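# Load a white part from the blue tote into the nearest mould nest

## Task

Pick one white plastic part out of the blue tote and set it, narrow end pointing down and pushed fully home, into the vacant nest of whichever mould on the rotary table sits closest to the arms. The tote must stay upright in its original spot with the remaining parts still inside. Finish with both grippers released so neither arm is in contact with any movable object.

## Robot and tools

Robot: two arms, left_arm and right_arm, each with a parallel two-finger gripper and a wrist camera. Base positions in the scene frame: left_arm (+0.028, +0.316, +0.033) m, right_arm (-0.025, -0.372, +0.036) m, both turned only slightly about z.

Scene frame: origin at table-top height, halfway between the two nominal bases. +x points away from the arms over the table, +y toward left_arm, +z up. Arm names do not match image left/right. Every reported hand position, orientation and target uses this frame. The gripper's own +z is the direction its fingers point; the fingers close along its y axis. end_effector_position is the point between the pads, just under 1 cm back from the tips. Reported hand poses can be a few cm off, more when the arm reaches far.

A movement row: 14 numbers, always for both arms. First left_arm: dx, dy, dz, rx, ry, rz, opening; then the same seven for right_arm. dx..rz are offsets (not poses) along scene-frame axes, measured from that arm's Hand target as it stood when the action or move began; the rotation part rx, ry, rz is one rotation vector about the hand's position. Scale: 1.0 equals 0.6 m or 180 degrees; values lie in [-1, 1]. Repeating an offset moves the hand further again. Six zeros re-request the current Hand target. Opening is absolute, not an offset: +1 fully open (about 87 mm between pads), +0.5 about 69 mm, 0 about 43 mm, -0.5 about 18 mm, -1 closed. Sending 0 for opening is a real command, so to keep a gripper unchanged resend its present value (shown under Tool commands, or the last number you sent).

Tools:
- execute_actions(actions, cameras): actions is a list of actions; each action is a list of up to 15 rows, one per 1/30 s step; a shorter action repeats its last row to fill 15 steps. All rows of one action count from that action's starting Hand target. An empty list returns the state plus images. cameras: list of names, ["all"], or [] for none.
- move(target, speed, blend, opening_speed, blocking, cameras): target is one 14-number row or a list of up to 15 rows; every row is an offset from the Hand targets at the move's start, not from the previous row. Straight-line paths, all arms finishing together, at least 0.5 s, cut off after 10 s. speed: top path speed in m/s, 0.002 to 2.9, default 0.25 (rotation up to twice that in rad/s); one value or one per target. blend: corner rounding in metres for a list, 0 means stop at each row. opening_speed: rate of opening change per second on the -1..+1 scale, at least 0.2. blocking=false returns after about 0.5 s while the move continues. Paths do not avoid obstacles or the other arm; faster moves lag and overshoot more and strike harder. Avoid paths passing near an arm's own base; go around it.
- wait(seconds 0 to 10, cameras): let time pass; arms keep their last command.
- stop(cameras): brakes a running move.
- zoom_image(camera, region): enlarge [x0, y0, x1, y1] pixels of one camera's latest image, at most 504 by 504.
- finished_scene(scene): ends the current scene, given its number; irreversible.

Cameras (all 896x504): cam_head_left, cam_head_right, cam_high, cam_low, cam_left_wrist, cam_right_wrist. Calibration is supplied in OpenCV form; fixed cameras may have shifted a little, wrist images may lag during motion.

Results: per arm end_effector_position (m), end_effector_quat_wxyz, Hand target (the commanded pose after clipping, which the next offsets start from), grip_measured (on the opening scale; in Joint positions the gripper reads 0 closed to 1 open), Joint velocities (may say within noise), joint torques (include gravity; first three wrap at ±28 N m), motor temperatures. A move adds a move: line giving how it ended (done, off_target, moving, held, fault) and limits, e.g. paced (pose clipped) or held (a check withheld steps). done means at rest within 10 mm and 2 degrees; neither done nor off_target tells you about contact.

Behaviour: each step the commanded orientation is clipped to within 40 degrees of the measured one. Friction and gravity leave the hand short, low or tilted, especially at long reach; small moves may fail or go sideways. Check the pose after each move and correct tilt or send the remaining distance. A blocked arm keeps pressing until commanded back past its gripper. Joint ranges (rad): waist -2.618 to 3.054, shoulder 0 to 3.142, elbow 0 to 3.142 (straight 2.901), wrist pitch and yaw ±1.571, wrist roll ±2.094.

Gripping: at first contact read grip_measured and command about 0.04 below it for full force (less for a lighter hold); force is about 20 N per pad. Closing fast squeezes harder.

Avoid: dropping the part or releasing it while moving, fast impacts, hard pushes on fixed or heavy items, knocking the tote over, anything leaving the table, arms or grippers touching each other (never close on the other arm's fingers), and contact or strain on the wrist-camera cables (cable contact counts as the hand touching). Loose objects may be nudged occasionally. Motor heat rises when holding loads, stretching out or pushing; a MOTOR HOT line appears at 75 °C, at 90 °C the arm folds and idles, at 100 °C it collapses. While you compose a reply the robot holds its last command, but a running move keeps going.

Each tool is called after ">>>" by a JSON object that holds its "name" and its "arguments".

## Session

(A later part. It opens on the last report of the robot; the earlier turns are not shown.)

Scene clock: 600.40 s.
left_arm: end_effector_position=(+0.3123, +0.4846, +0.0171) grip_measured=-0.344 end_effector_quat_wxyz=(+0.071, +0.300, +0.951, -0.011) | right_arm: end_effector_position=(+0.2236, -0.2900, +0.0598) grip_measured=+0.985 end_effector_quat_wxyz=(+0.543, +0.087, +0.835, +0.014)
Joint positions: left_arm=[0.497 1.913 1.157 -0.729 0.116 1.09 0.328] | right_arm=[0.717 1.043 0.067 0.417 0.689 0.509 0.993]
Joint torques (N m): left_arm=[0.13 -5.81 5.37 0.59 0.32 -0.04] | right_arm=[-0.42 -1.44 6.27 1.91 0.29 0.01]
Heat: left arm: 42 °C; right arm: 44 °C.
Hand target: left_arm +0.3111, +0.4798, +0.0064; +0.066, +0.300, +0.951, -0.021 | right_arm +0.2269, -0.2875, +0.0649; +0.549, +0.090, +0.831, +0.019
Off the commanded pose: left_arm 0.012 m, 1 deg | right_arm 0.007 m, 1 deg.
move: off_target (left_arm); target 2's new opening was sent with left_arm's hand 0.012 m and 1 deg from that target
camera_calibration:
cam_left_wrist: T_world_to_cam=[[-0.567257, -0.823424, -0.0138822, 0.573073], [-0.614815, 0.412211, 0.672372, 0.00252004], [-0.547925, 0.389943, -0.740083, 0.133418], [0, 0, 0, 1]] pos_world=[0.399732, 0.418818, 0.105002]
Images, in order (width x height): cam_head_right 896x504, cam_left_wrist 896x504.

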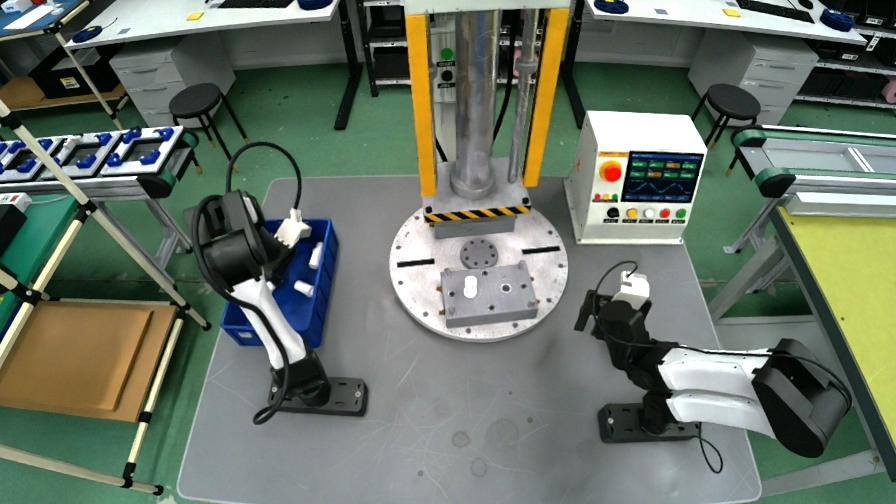

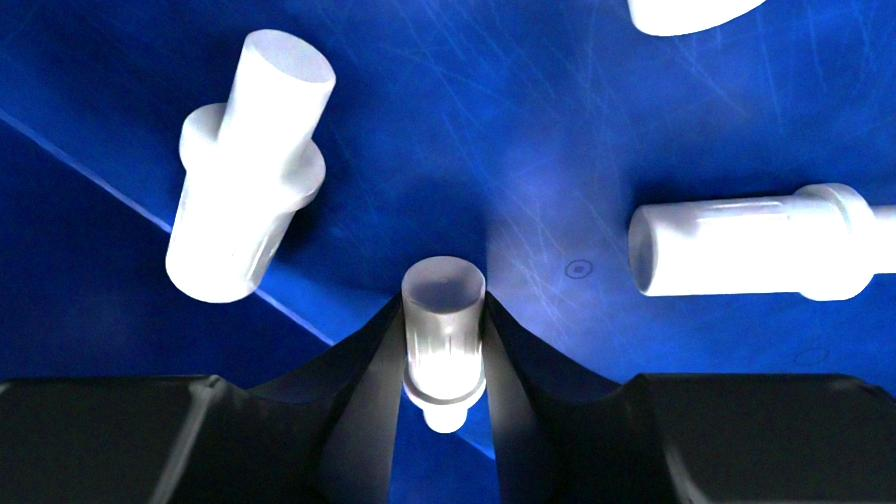

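>>> {"name": "move", "arguments": {"target": [[-0.0102, 0.0053, 0.3227, 0, 0, 0, -0.5, 0, 0, 0, 0, 0, 0, 1], [-0.1018, -0.7997, 0.3227, 0, 0, 0, -0.5, 0, 0, 0, 0, 0, 0, 1]], "cameras": ["cam_left_wrist", "cam_head_right", "cam_high", "cam_low", "cam_right_wrist"], "speed": [0.15, 0.3], "blend": [0.04, 0]}}

Scene clock: 659.10 s.
left_arm: end_effector_position=(+0.2435, +0.0294, +0.2104) grip_measured=-0.344 end_effector_quat_wxyz=(+0.026, -0.149, +0.988, +0.005) | right_arm: end_effector_position=(+0.2236, -0.2900, +0.0598) grip_measured=+0.985 end_effector_quat_wxyz=(+0.543, +0.087, +0.835, +0.014)
Joint positions: left_arm=[-0.831 1.997 2.06 -1.613 -0.049 -1.143 0.328] | right_arm=[0.717 1.043 0.067 0.417 0.689 0.509 0.993]
Joint torques (N m): left_arm=[-6.38 -2.89 14.42 1.43 -0.53 4.69] | right_arm=[-0.36 -1.29 6.32 1.93 0.27 -0.04]
Heat: left arm: 43 °C; right arm: 44 °C.
Hand target: left_arm +0.2500, +0.0000, +0.1999; +0.058, +0.196, +0.979, -0.015 | right_arm +0.2269, -0.2875, +0.0649; +0.549, +0.090, +0.831, +0.019
Off the commanded pose: left_arm 0.032 m, 52 deg; orientation clipped | right_arm 0.007 m, 1 deg.
joint read past its limit (left arm) — joint 4 (wrist pitch), lower limit.
move: off_target (left_arm); limits=paced
camera_calibration:
cam_left_wrist: T_world_to_cam=[[0.301143, -0.953555, 0.00671028, -0.0500401], [-0.647083, -0.199177, 0.735943, 0.0302992], [-0.700425, -0.225966, -0.677011, 0.458131], [0, 0, 0, 1]] pos_world=[0.355562, 0.0618409, 0.288197]
Images, in order (width x height): cam_head_right 896x504, cam_high 896x504, cam_low 896x504, cam_left_wrist 896x504, cam_right_wrist 896x504.

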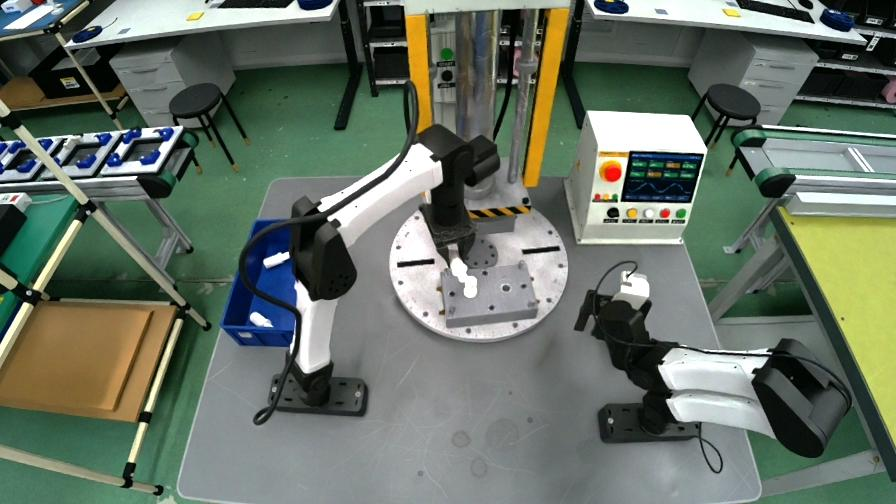

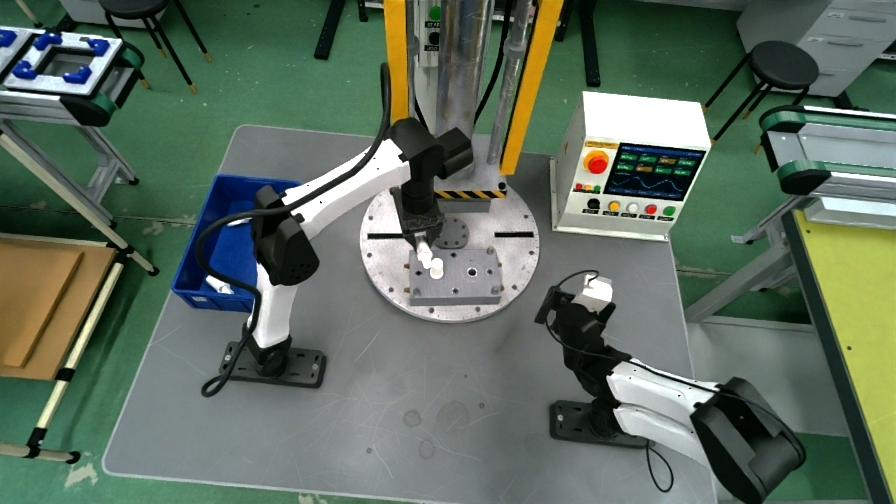

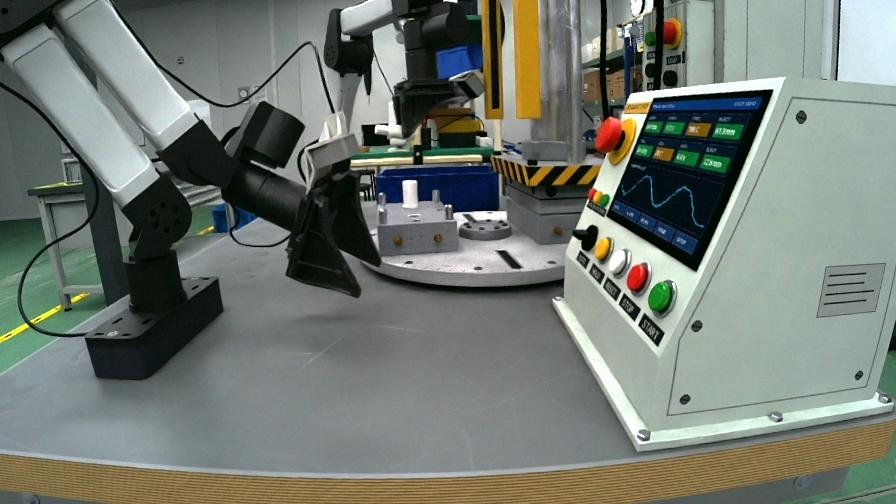

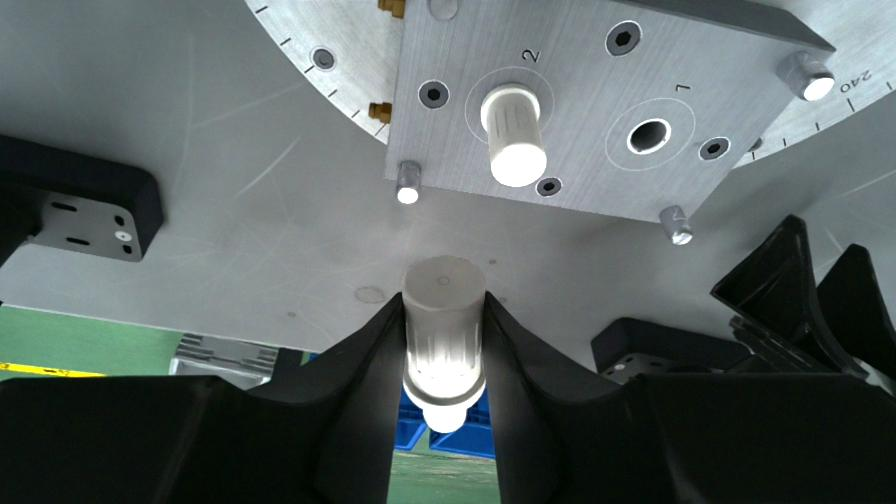

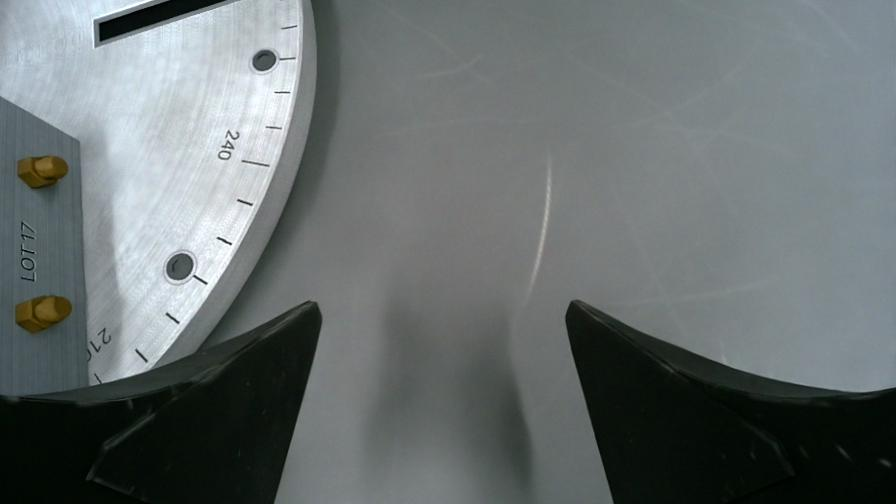

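>>> {"name": "move", "arguments": {"target": [-0.1, 0.1, 0.0167, 0, 0, 0, -0.5, 0, 0, 0, 0, 0, 0, 1], "cameras": ["cam_left_wrist", "cam_head_right", "cam_high"], "speed": 0.15}}

Scene clock: 680.40 s.
left_arm: end_effector_position=(+0.1899, +0.0589, +0.2041) grip_measured=-0.344 end_effector_quat_wxyz=(+0.050, +0.195, +0.979, +0.000) | right_arm: end_effector_position=(+0.2236, -0.2900, +0.0598) grip_measured=+0.985 end_effector_quat_wxyz=(+0.543, +0.087, +0.835, +0.014)
Joint positions: left_arm=[-0.962 1.777 1.745 -1.466 -0.07 -0.578 0.328] | right_arm=[0.717 1.043 0.067 0.417 0.689 0.509 0.993]
Joint torques (N m): left_arm=[1.31 -9.46 5.94 0.57 0.14 0.12] | right_arm=[-0.46 -1.42 6.46 1.93 0.28 -0.01]
Motor temperatures (°C): left_arm=[31 37 51 30 28 51 29] | right_arm=[30 36 44 40 27 28 31]
Heat: left arm: 51 °C; right arm: 44 °C.
Hand target: left_arm +0.1900, +0.0600, +0.2100; +0.058, +0.196, +0.979, -0.015 | right_arm +0.2269, -0.2875, +0.0649; +0.549, +0.090, +0.831, +0.019
Off the commanded pose: left_arm 0.006 m, 2 deg | right_arm 0.007 m, 1 deg.
move: done
camera_calibration:
cam_left_wrist: T_world_to_cam=[[-0.377049, -0.926129, -0.0109423, 0.12498], [-0.660586, 0.260622, 0.704061, -0.0118561], [-0.649199, 0.272694, -0.710055, 0.390708], [0, 0, 0, 1]] pos_world=[0.292939, 0.0122942, 0.287139]
Images, in order (width x height): cam_head_right 896x504, cam_high 896x504, cam_left_wrist 896x504.

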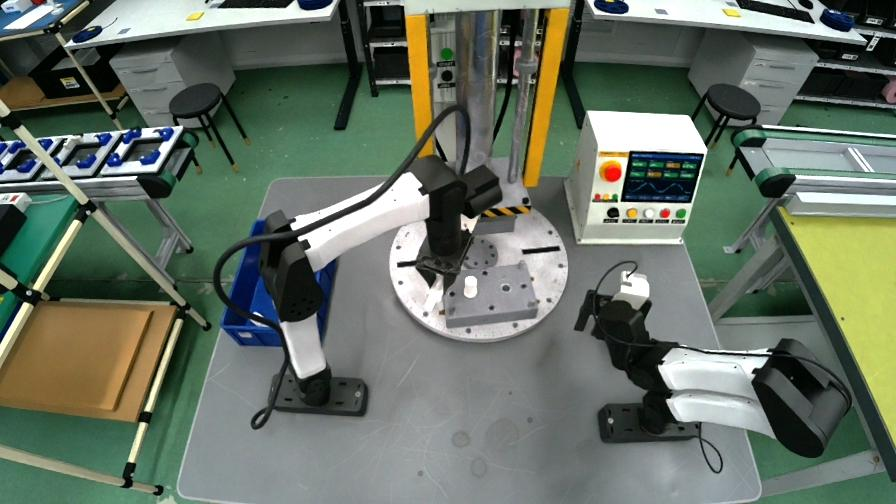

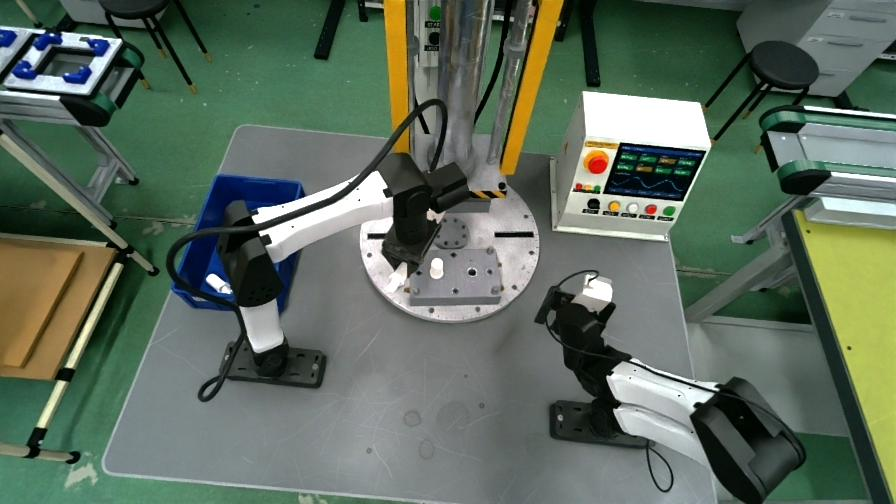

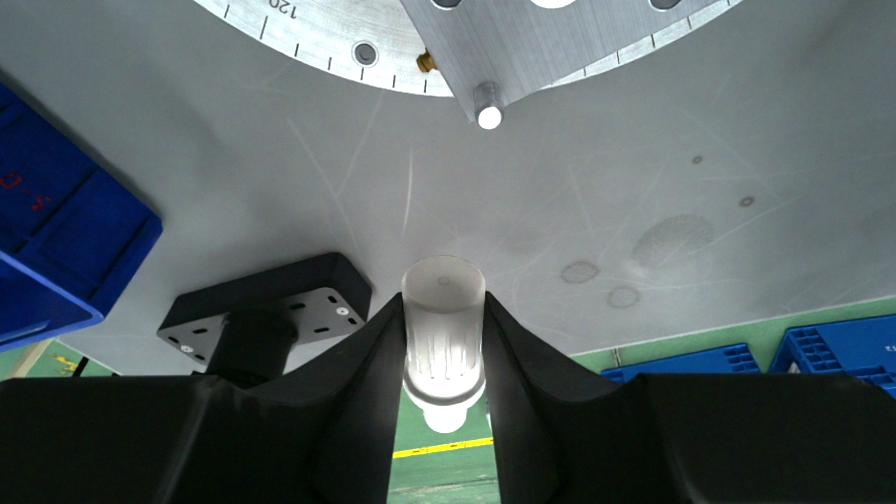

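>>> {"name": "move", "arguments": {"target": [0.0417, -0.1833, 0.05, -0.2307, -0.4697, -0.0294, -0.5, 0, 0, 0, 0, 0, 0, 1], "cameras": ["cam_left_wrist", "cam_head_right", "cam_high", "cam_low", "cam_right_wrist", "cam_head_left"], "speed": 0.25}}

Scene clock: 699.67 s.
left_arm: end_effector_position=(+0.2192, -0.0468, +0.2366) grip_measured=-0.344 end_effector_quat_wxyz=(+0.740, +0.172, +0.625, -0.180) | right_arm: end_effector_position=(+0.2236, -0.2900, +0.0598) grip_measured=+0.985 end_effector_quat_wxyz=(+0.543, +0.087, +0.835, +0.014)
Joint positions: left_arm=[-1.437 1.61 0.578 1.299 -0.926 0.244 0.328] | right_arm=[0.717 1.043 0.067 0.417 0.689 0.509 0.993]
Joint torques (N m): left_arm=[0.06 -4.19 5.45 2.11 0.39 0.05] | right_arm=[-0.31 -1.42 6.24 1.94 0.26 0]
Motor temperatures (°C): left_arm=[31 40 47 30 28 39 29] | right_arm=[30 36 44 40 27 28 31]
Heat: left arm: 47 °C; right arm: 44 °C.
Hand target: left_arm +0.2150, -0.0500, +0.2400; +0.745, +0.165, +0.614, -0.200 | right_arm +0.2269, -0.2875, +0.0649; +0.549, +0.090, +0.831, +0.019
Off the commanded pose: left_arm 0.006 m, 3 deg | right_arm 0.007 m, 1 deg.
move: off_target (left_arm)
camera_calibration:
cam_left_wrist: T_world_to_cam=[[-0.488323, -0.872346, -0.0235093, 0.0685107], [-0.56756, 0.337943, -0.750779, 0.339659], [0.662884, -0.35328, -0.660135, 0.132891], [0, 0, 0, 1]] pos_world=[0.138141, -0.0080727, 0.344346]

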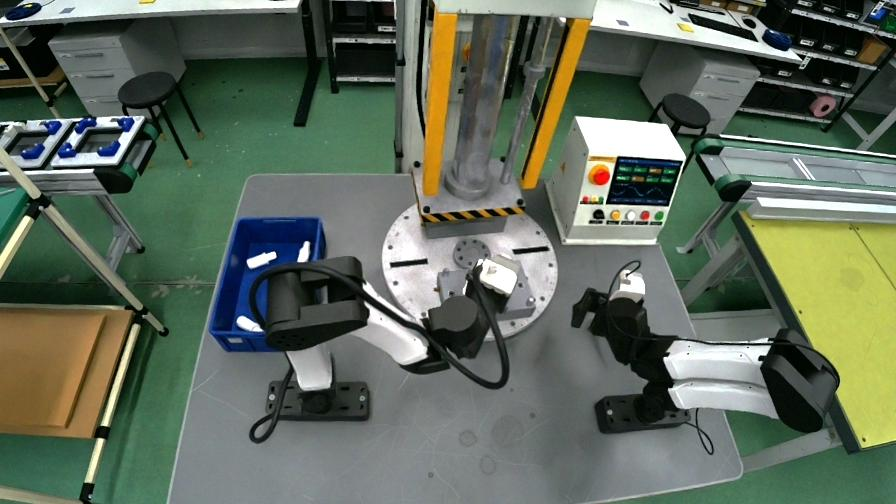

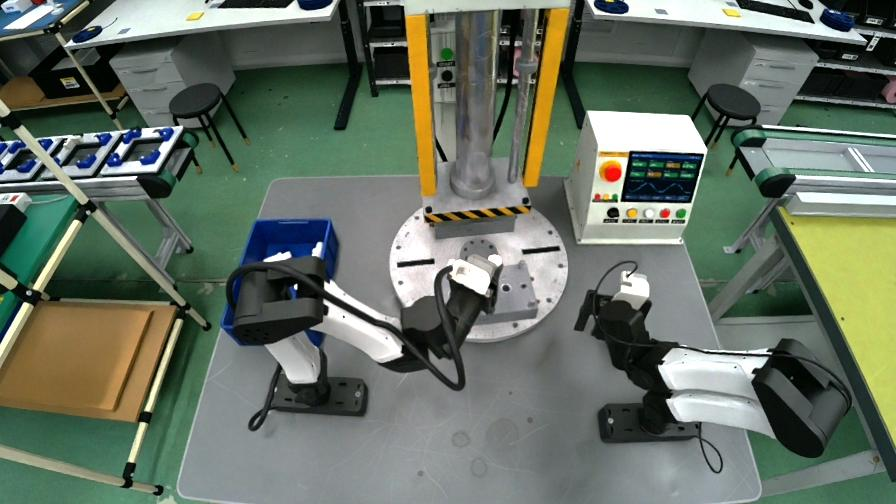

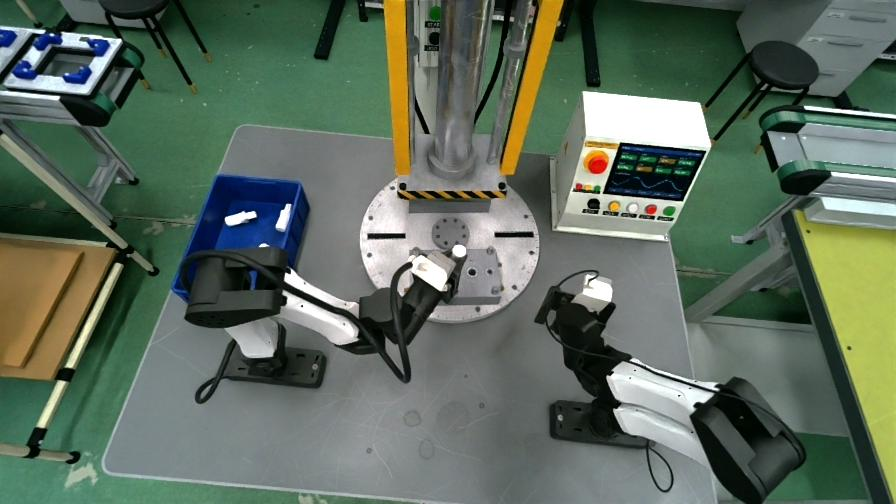

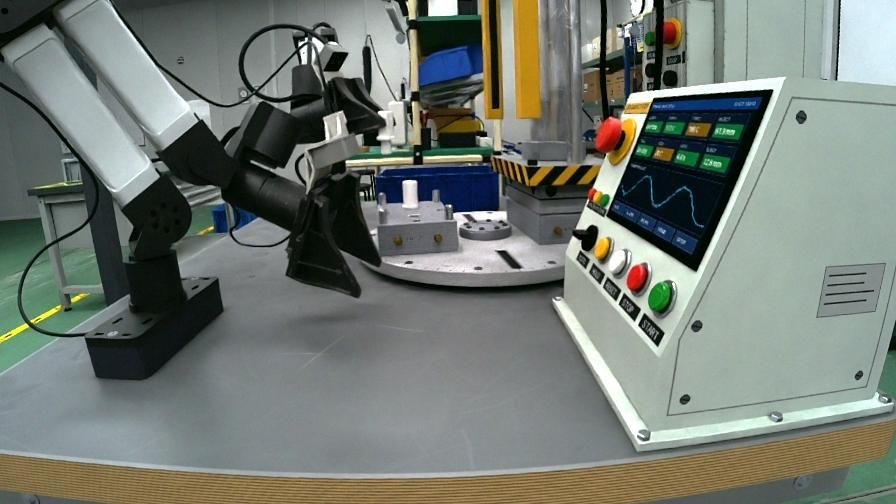

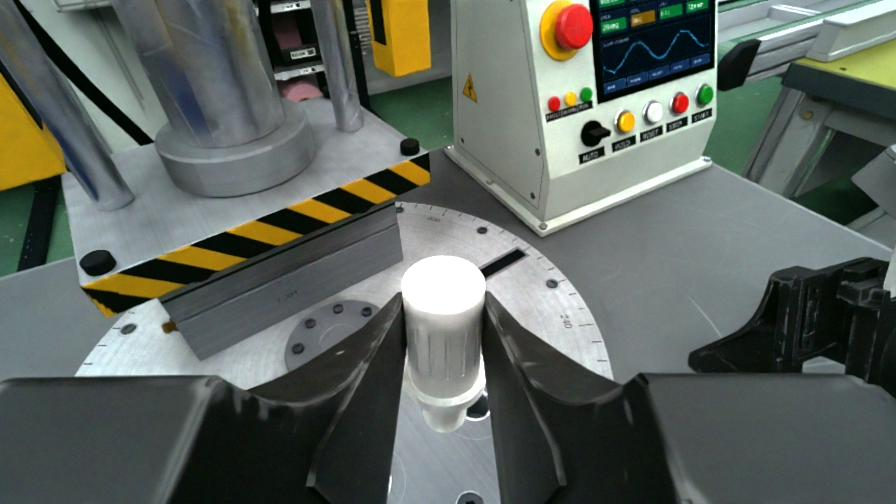

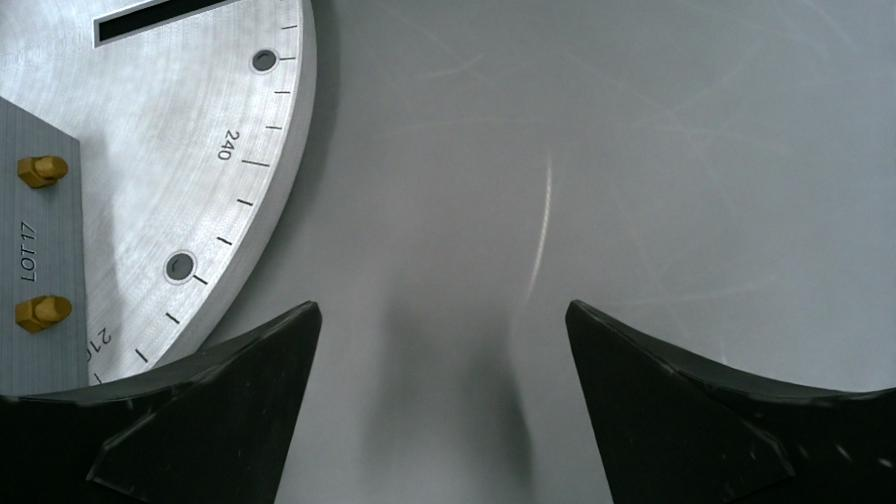

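>>> {"name": "zoom_image", "arguments": {"camera": "cam_left_wrist", "region": [350, 240, 560, 504]}}

>>> {"name": "zoom_image", "arguments": {"camera": "cam_low", "region": [280, 60, 520, 280]}}

>>> {"name": "zoom_image", "arguments": {"camera": "cam_high", "region": [360, 180, 560, 330]}}

>>> {"name": "zoom_image", "arguments": {"camera": "cam_head_right", "region": [400, 200, 600, 350]}}

Scaled by 1.909 from the camera's 896x504 image, which has a finer 1280x720 frame.

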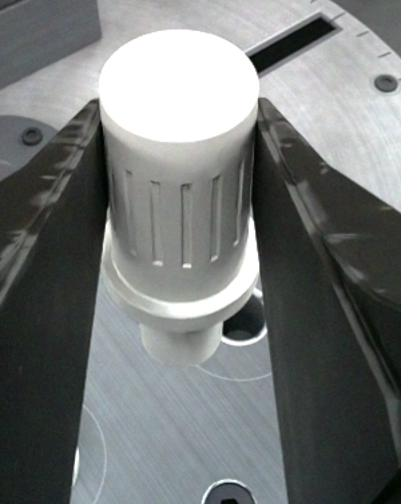

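Scaled by 2.100 from the camera's 896x504 image, which has a finer 1280x720 frame.

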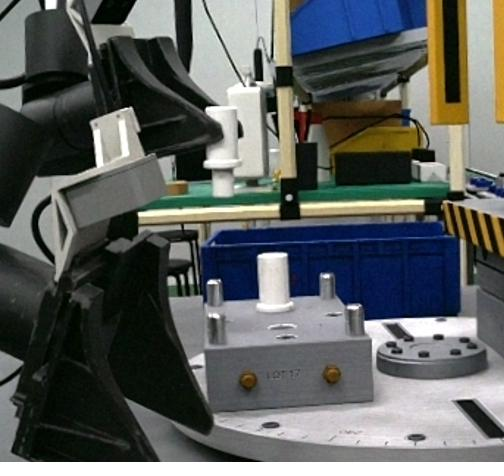

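Scaled by 2.520 from the camera's 896x504 image, which has a finer 1280x720 frame.

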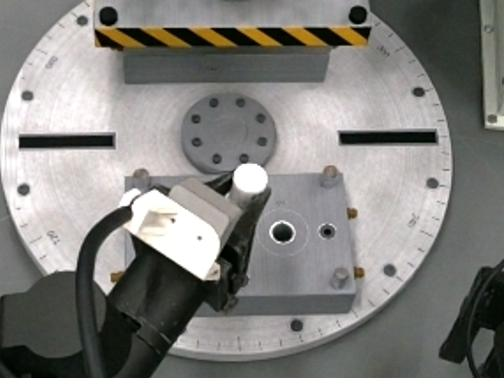

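Scaled by 2.520 from the camera's 896x504 image, which has a finer 1280x720 frame.

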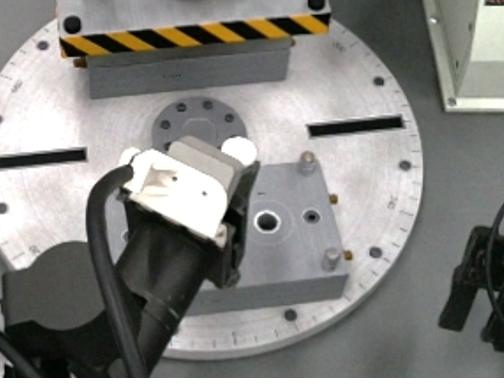

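>>> {"name": "zoom_image", "arguments": {"camera": "cam_low", "region": [350, 100, 450, 160]}}

>>> {"name": "zoom_image", "arguments": {"camera": "cam_low", "region": [370, 170, 470, 230]}}

Scaled by 5.040 from the camera's 896x504 image, which has a finer 1280x720 frame.

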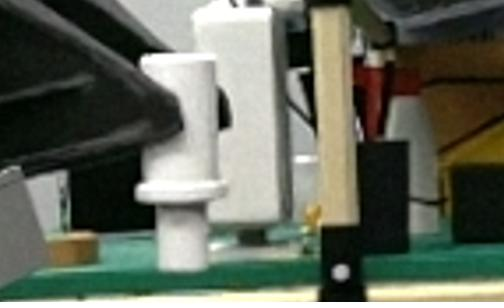

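Scaled by 5.040 from the camera's 896x504 image, which has a finer 1280x720 frame.

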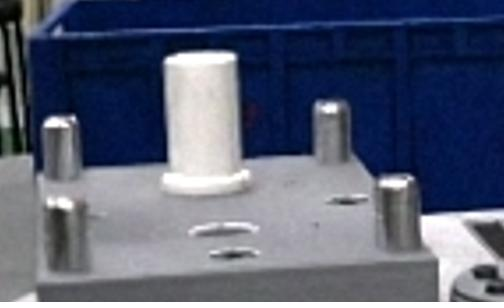

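>>> {"name": "move", "arguments": {"target": [0.067, -0.0662, -0.12, -0.0139, -0.0061, 0, -0.5, 0, 0, 0, 0, 0, 0, 1], "cameras": ["cam_left_wrist", "cam_head_right", "cam_high", "cam_low", "cam_right_wrist"], "speed": 0.15}}

>>> {"name": "zoom_image", "arguments": {"camera": "cam_left_wrist", "region": [350, 240, 560, 504]}}

>>> {"name": "zoom_image", "arguments": {"camera": "cam_low", "region": [340, 130, 460, 230]}}

>>> {"name": "zoom_image", "arguments": {"camera": "cam_high", "region": [400, 220, 520, 320]}}

>>> {"name": "zoom_image", "arguments": {"camera": "cam_head_right", "region": [440, 230, 560, 330]}}

Scene clock: 806.97 s.
left_arm: end_effector_position=(+0.2525, -0.0797, +0.1427) grip_measured=-0.344 end_effector_quat_wxyz=(+0.713, +0.208, +0.651, -0.155) | right_arm: end_effector_position=(+0.2236, -0.2900, +0.0598) grip_measured=+0.985 end_effector_quat_wxyz=(+0.543, +0.087, +0.835, +0.014)
Joint positions: left_arm=[-1.34 1.984 0.662 1.42 -0.827 0.166 0.328] | right_arm=[0.717 1.043 0.067 0.417 0.689 0.509 0.993]
Joint torques (N m): left_arm=[1.18 -5.94 7.09 3.01 0.29 -0.16] | right_arm=[-0.31 -1.42 6.35 1.91 0.24 -0.01]
Motor temperatures (°C): left_arm=[29 36 42 38 28 33 30] | right_arm=[30 35 44 40 27 28 31]
Heat: left arm: 42 °C; right arm: 44 °C.
Hand target: left_arm +0.2552, -0.0897, +0.1679; +0.754, +0.150, +0.603, -0.212 | right_arm +0.2269, -0.2875, +0.0649; +0.549, +0.090, +0.831, +0.019
Off the commanded pose: left_arm 0.027 m, 12 deg | right_arm 0.007 m, 1 deg.
joint sent to its limit (left arm) — joint 4 (wrist pitch), upper limit. The joint targets are off in orientation, not in position.
move: off_target (left_arm)
camera_calibration:
cam_left_wrist: T_world_to_cam=[[-0.499191, -0.862014, -0.0879799, 0.0665543], [-0.599183, 0.416756, -0.683589, 0.303847], [0.625929, -0.288526, -0.724545, 0.060903], [0, 0, 0, 1]] pos_world=[0.177162, -0.0516871, 0.257689]
Images, in order (width x height): cam_head_right 896x504, cam_high 896x504, cam_low 896x504, cam_left_wrist 896x504, cam_right_wrist 896x504.

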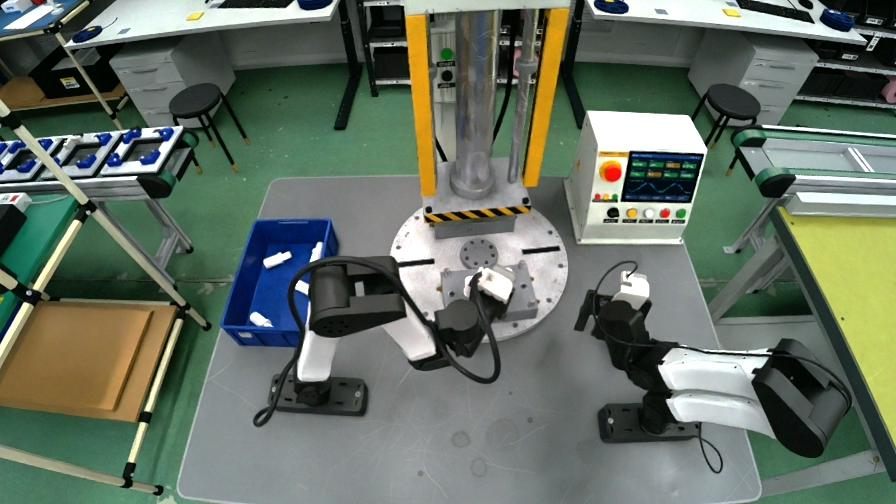

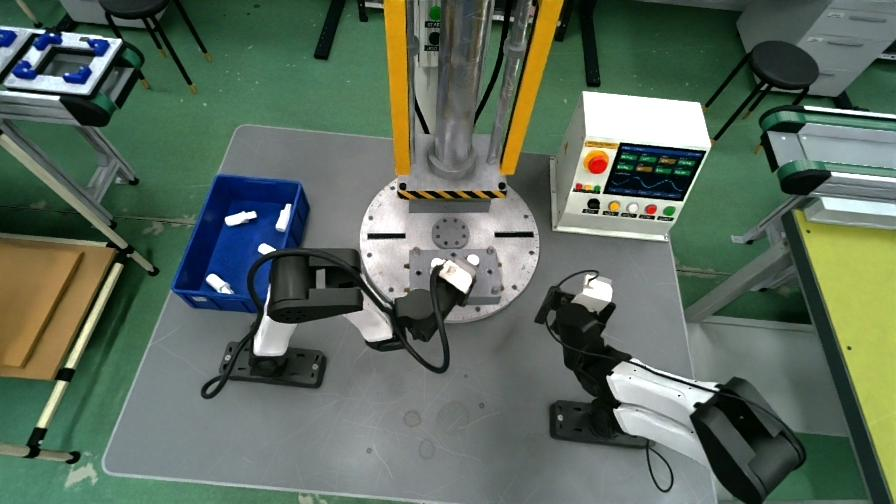

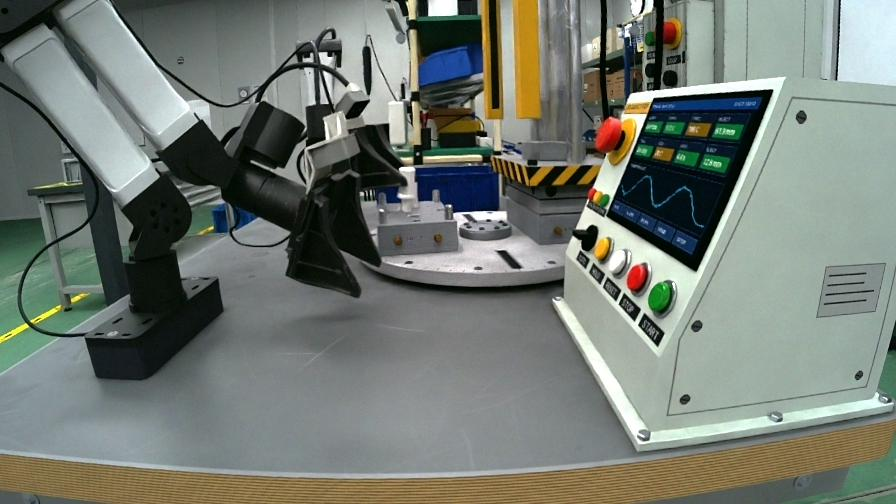

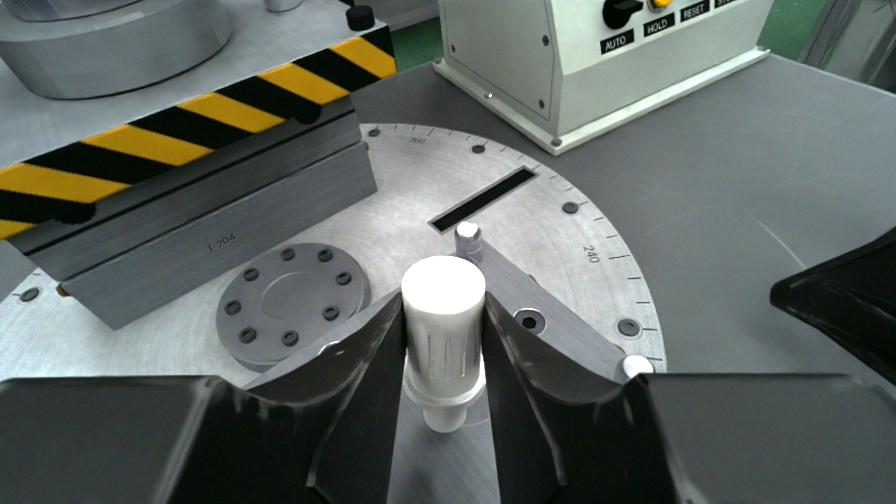

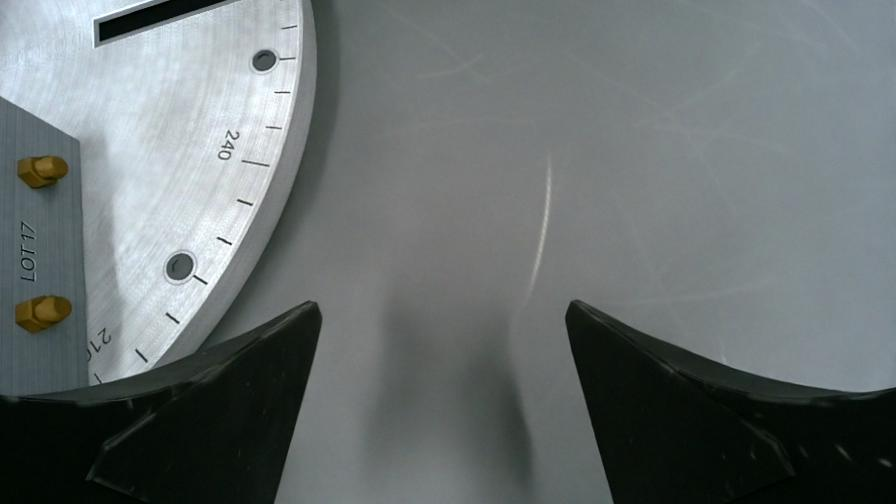

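Scaled by 1.909 from the camera's 896x504 image, which has a finer 1280x720 frame.

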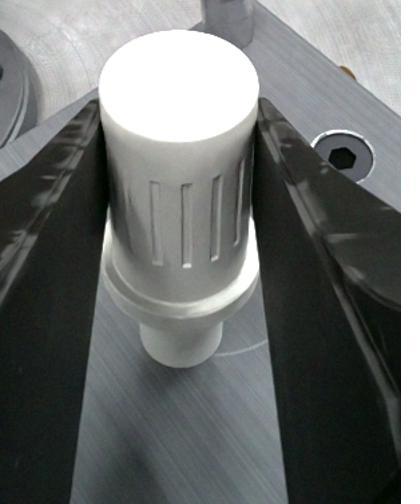

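Scaled by 4.200 from the camera's 896x504 image, which has a finer 1280x720 frame.

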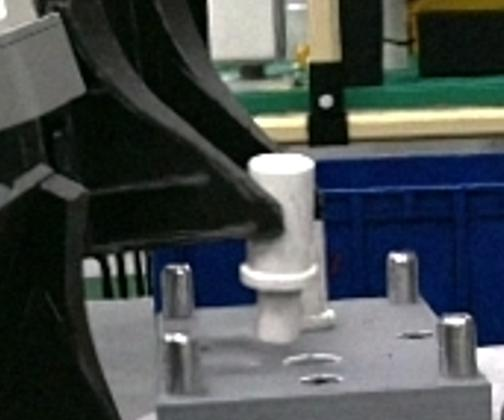

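Scaled by 4.200 from the camera's 896x504 image, which has a finer 1280x720 frame.

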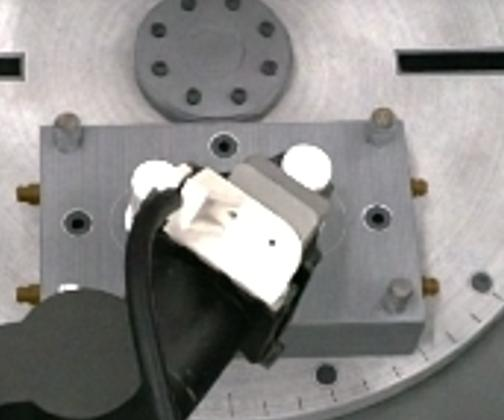

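Scaled by 4.200 from the camera's 896x504 image, which has a finer 1280x720 frame.

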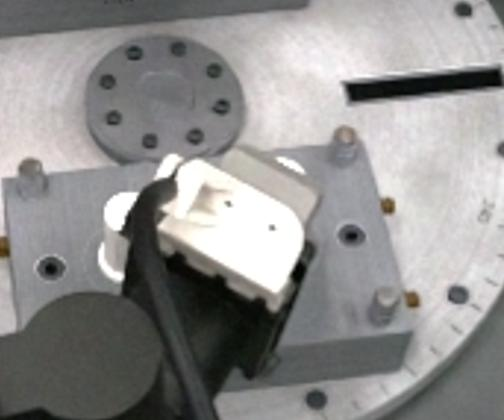

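>>> {"name": "move", "arguments": {"target": [[-0.0333, 0.0167, 0.15, 0, 0, 0, -0.5, 0, 0, 0, 0, 0, 0, 1], [-0.192, 0.0828, 0.02, 0.435, 0.3182, -0.1904, -0.5, 0, 0, 0, 0, 0, 0, 1]], "cameras": ["cam_left_wrist", "cam_head_right", "cam_high", "cam_low"], "speed": [0.15, 0.3], "blend": [0.03, 0]}}

Scene clock: 980.97 s.
left_arm: end_effector_position=(+0.1379, -0.0368, +0.1808) grip_measured=-0.344 end_effector_quat_wxyz=(+0.069, +0.606, +0.792, -0.033) | right_arm: end_effector_position=(+0.2236, -0.2900, +0.0598) grip_measured=+0.985 end_effector_quat_wxyz=(+0.543, +0.087, +0.835, +0.014)
Joint positions: left_arm=[-1.272 1.983 1.924 -1.363 -0.028 0.024 0.328] | right_arm=[0.717 1.043 0.067 0.417 0.689 0.509 0.993]
Joint torques (N m): left_arm=[1.33 -7.31 9.81 0.47 0.21 0.09] | right_arm=[-0.39 -1.37 6.31 1.91 0.29 -0.01]
Motor temperatures (°C): left_arm=[29 39 44 55 27 31 30] | right_arm=[30 34 45 40 27 28 31]
Heat: left arm: 55 °C; right arm: 45 °C.
Hand target: left_arm +0.1401, -0.0400, +0.1799; +0.063, +0.607, +0.791, -0.035 | right_arm +0.2269, -0.2875, +0.0649; +0.549, +0.090, +0.831, +0.019
Off the commanded pose: left_arm 0.004 m, 1 deg | right_arm 0.007 m, 1 deg.
move: done
camera_calibration:
cam_left_wrist: T_world_to_cam=[[-0.962795, -0.269237, -0.0231863, 0.123654], [-0.215404, 0.712806, 0.667464, -0.0429754], [-0.163178, 0.647625, -0.744281, 0.319409], [0, 0, 0, 1]] pos_world=[0.161917, -0.142932, 0.269281]
Images, in order (width x height): cam_head_right 896x504, cam_high 896x504, cam_low 896x504, cam_left_wrist 896x504.

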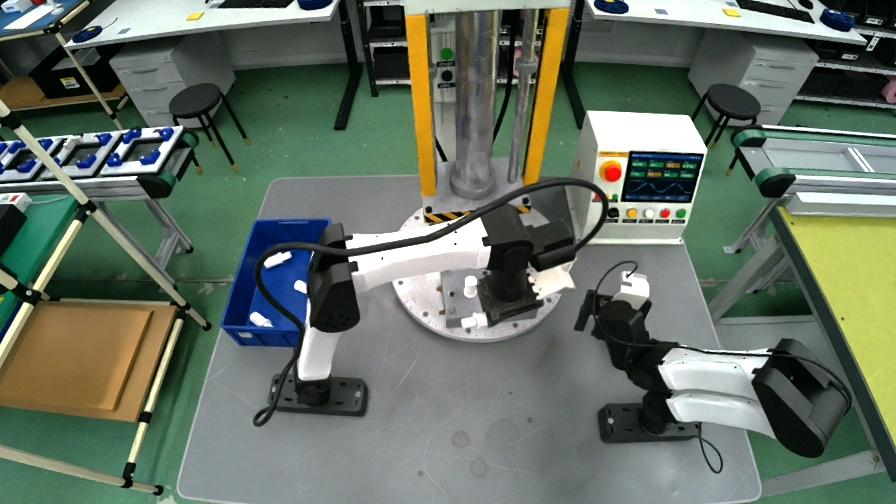

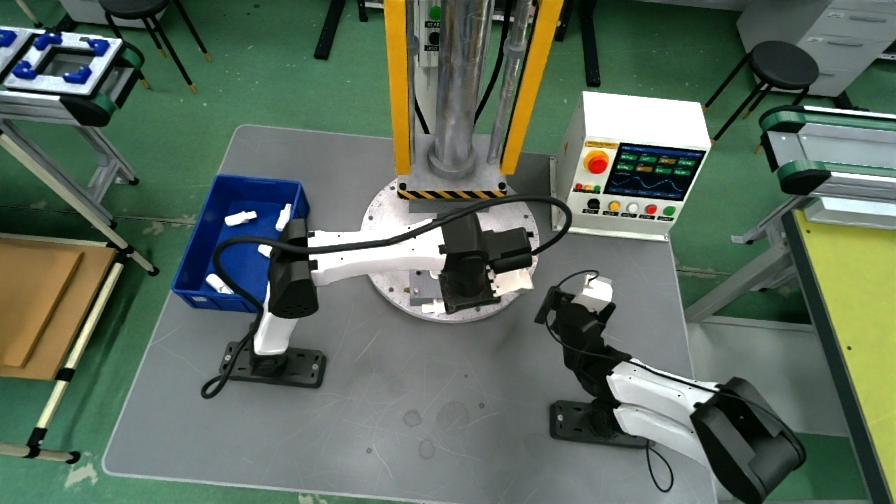

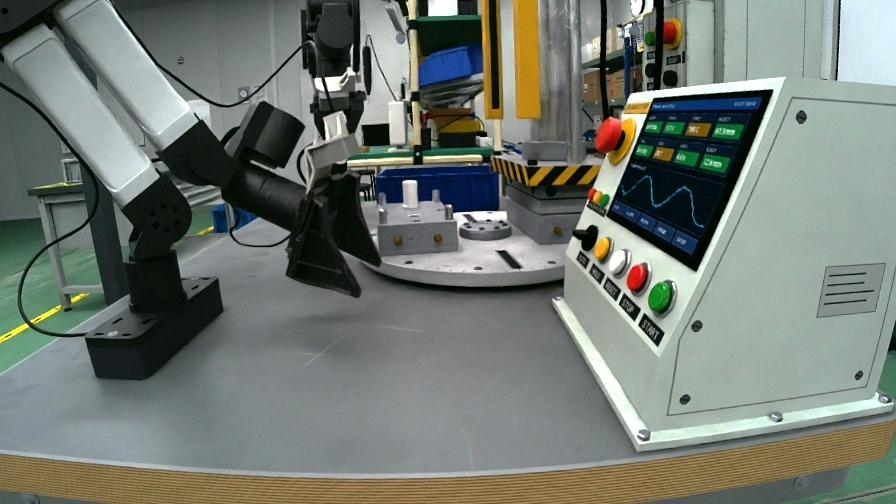

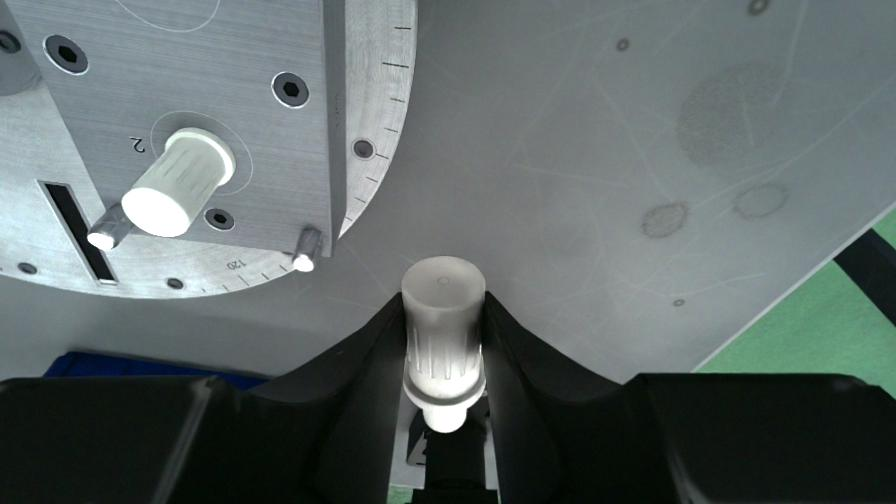

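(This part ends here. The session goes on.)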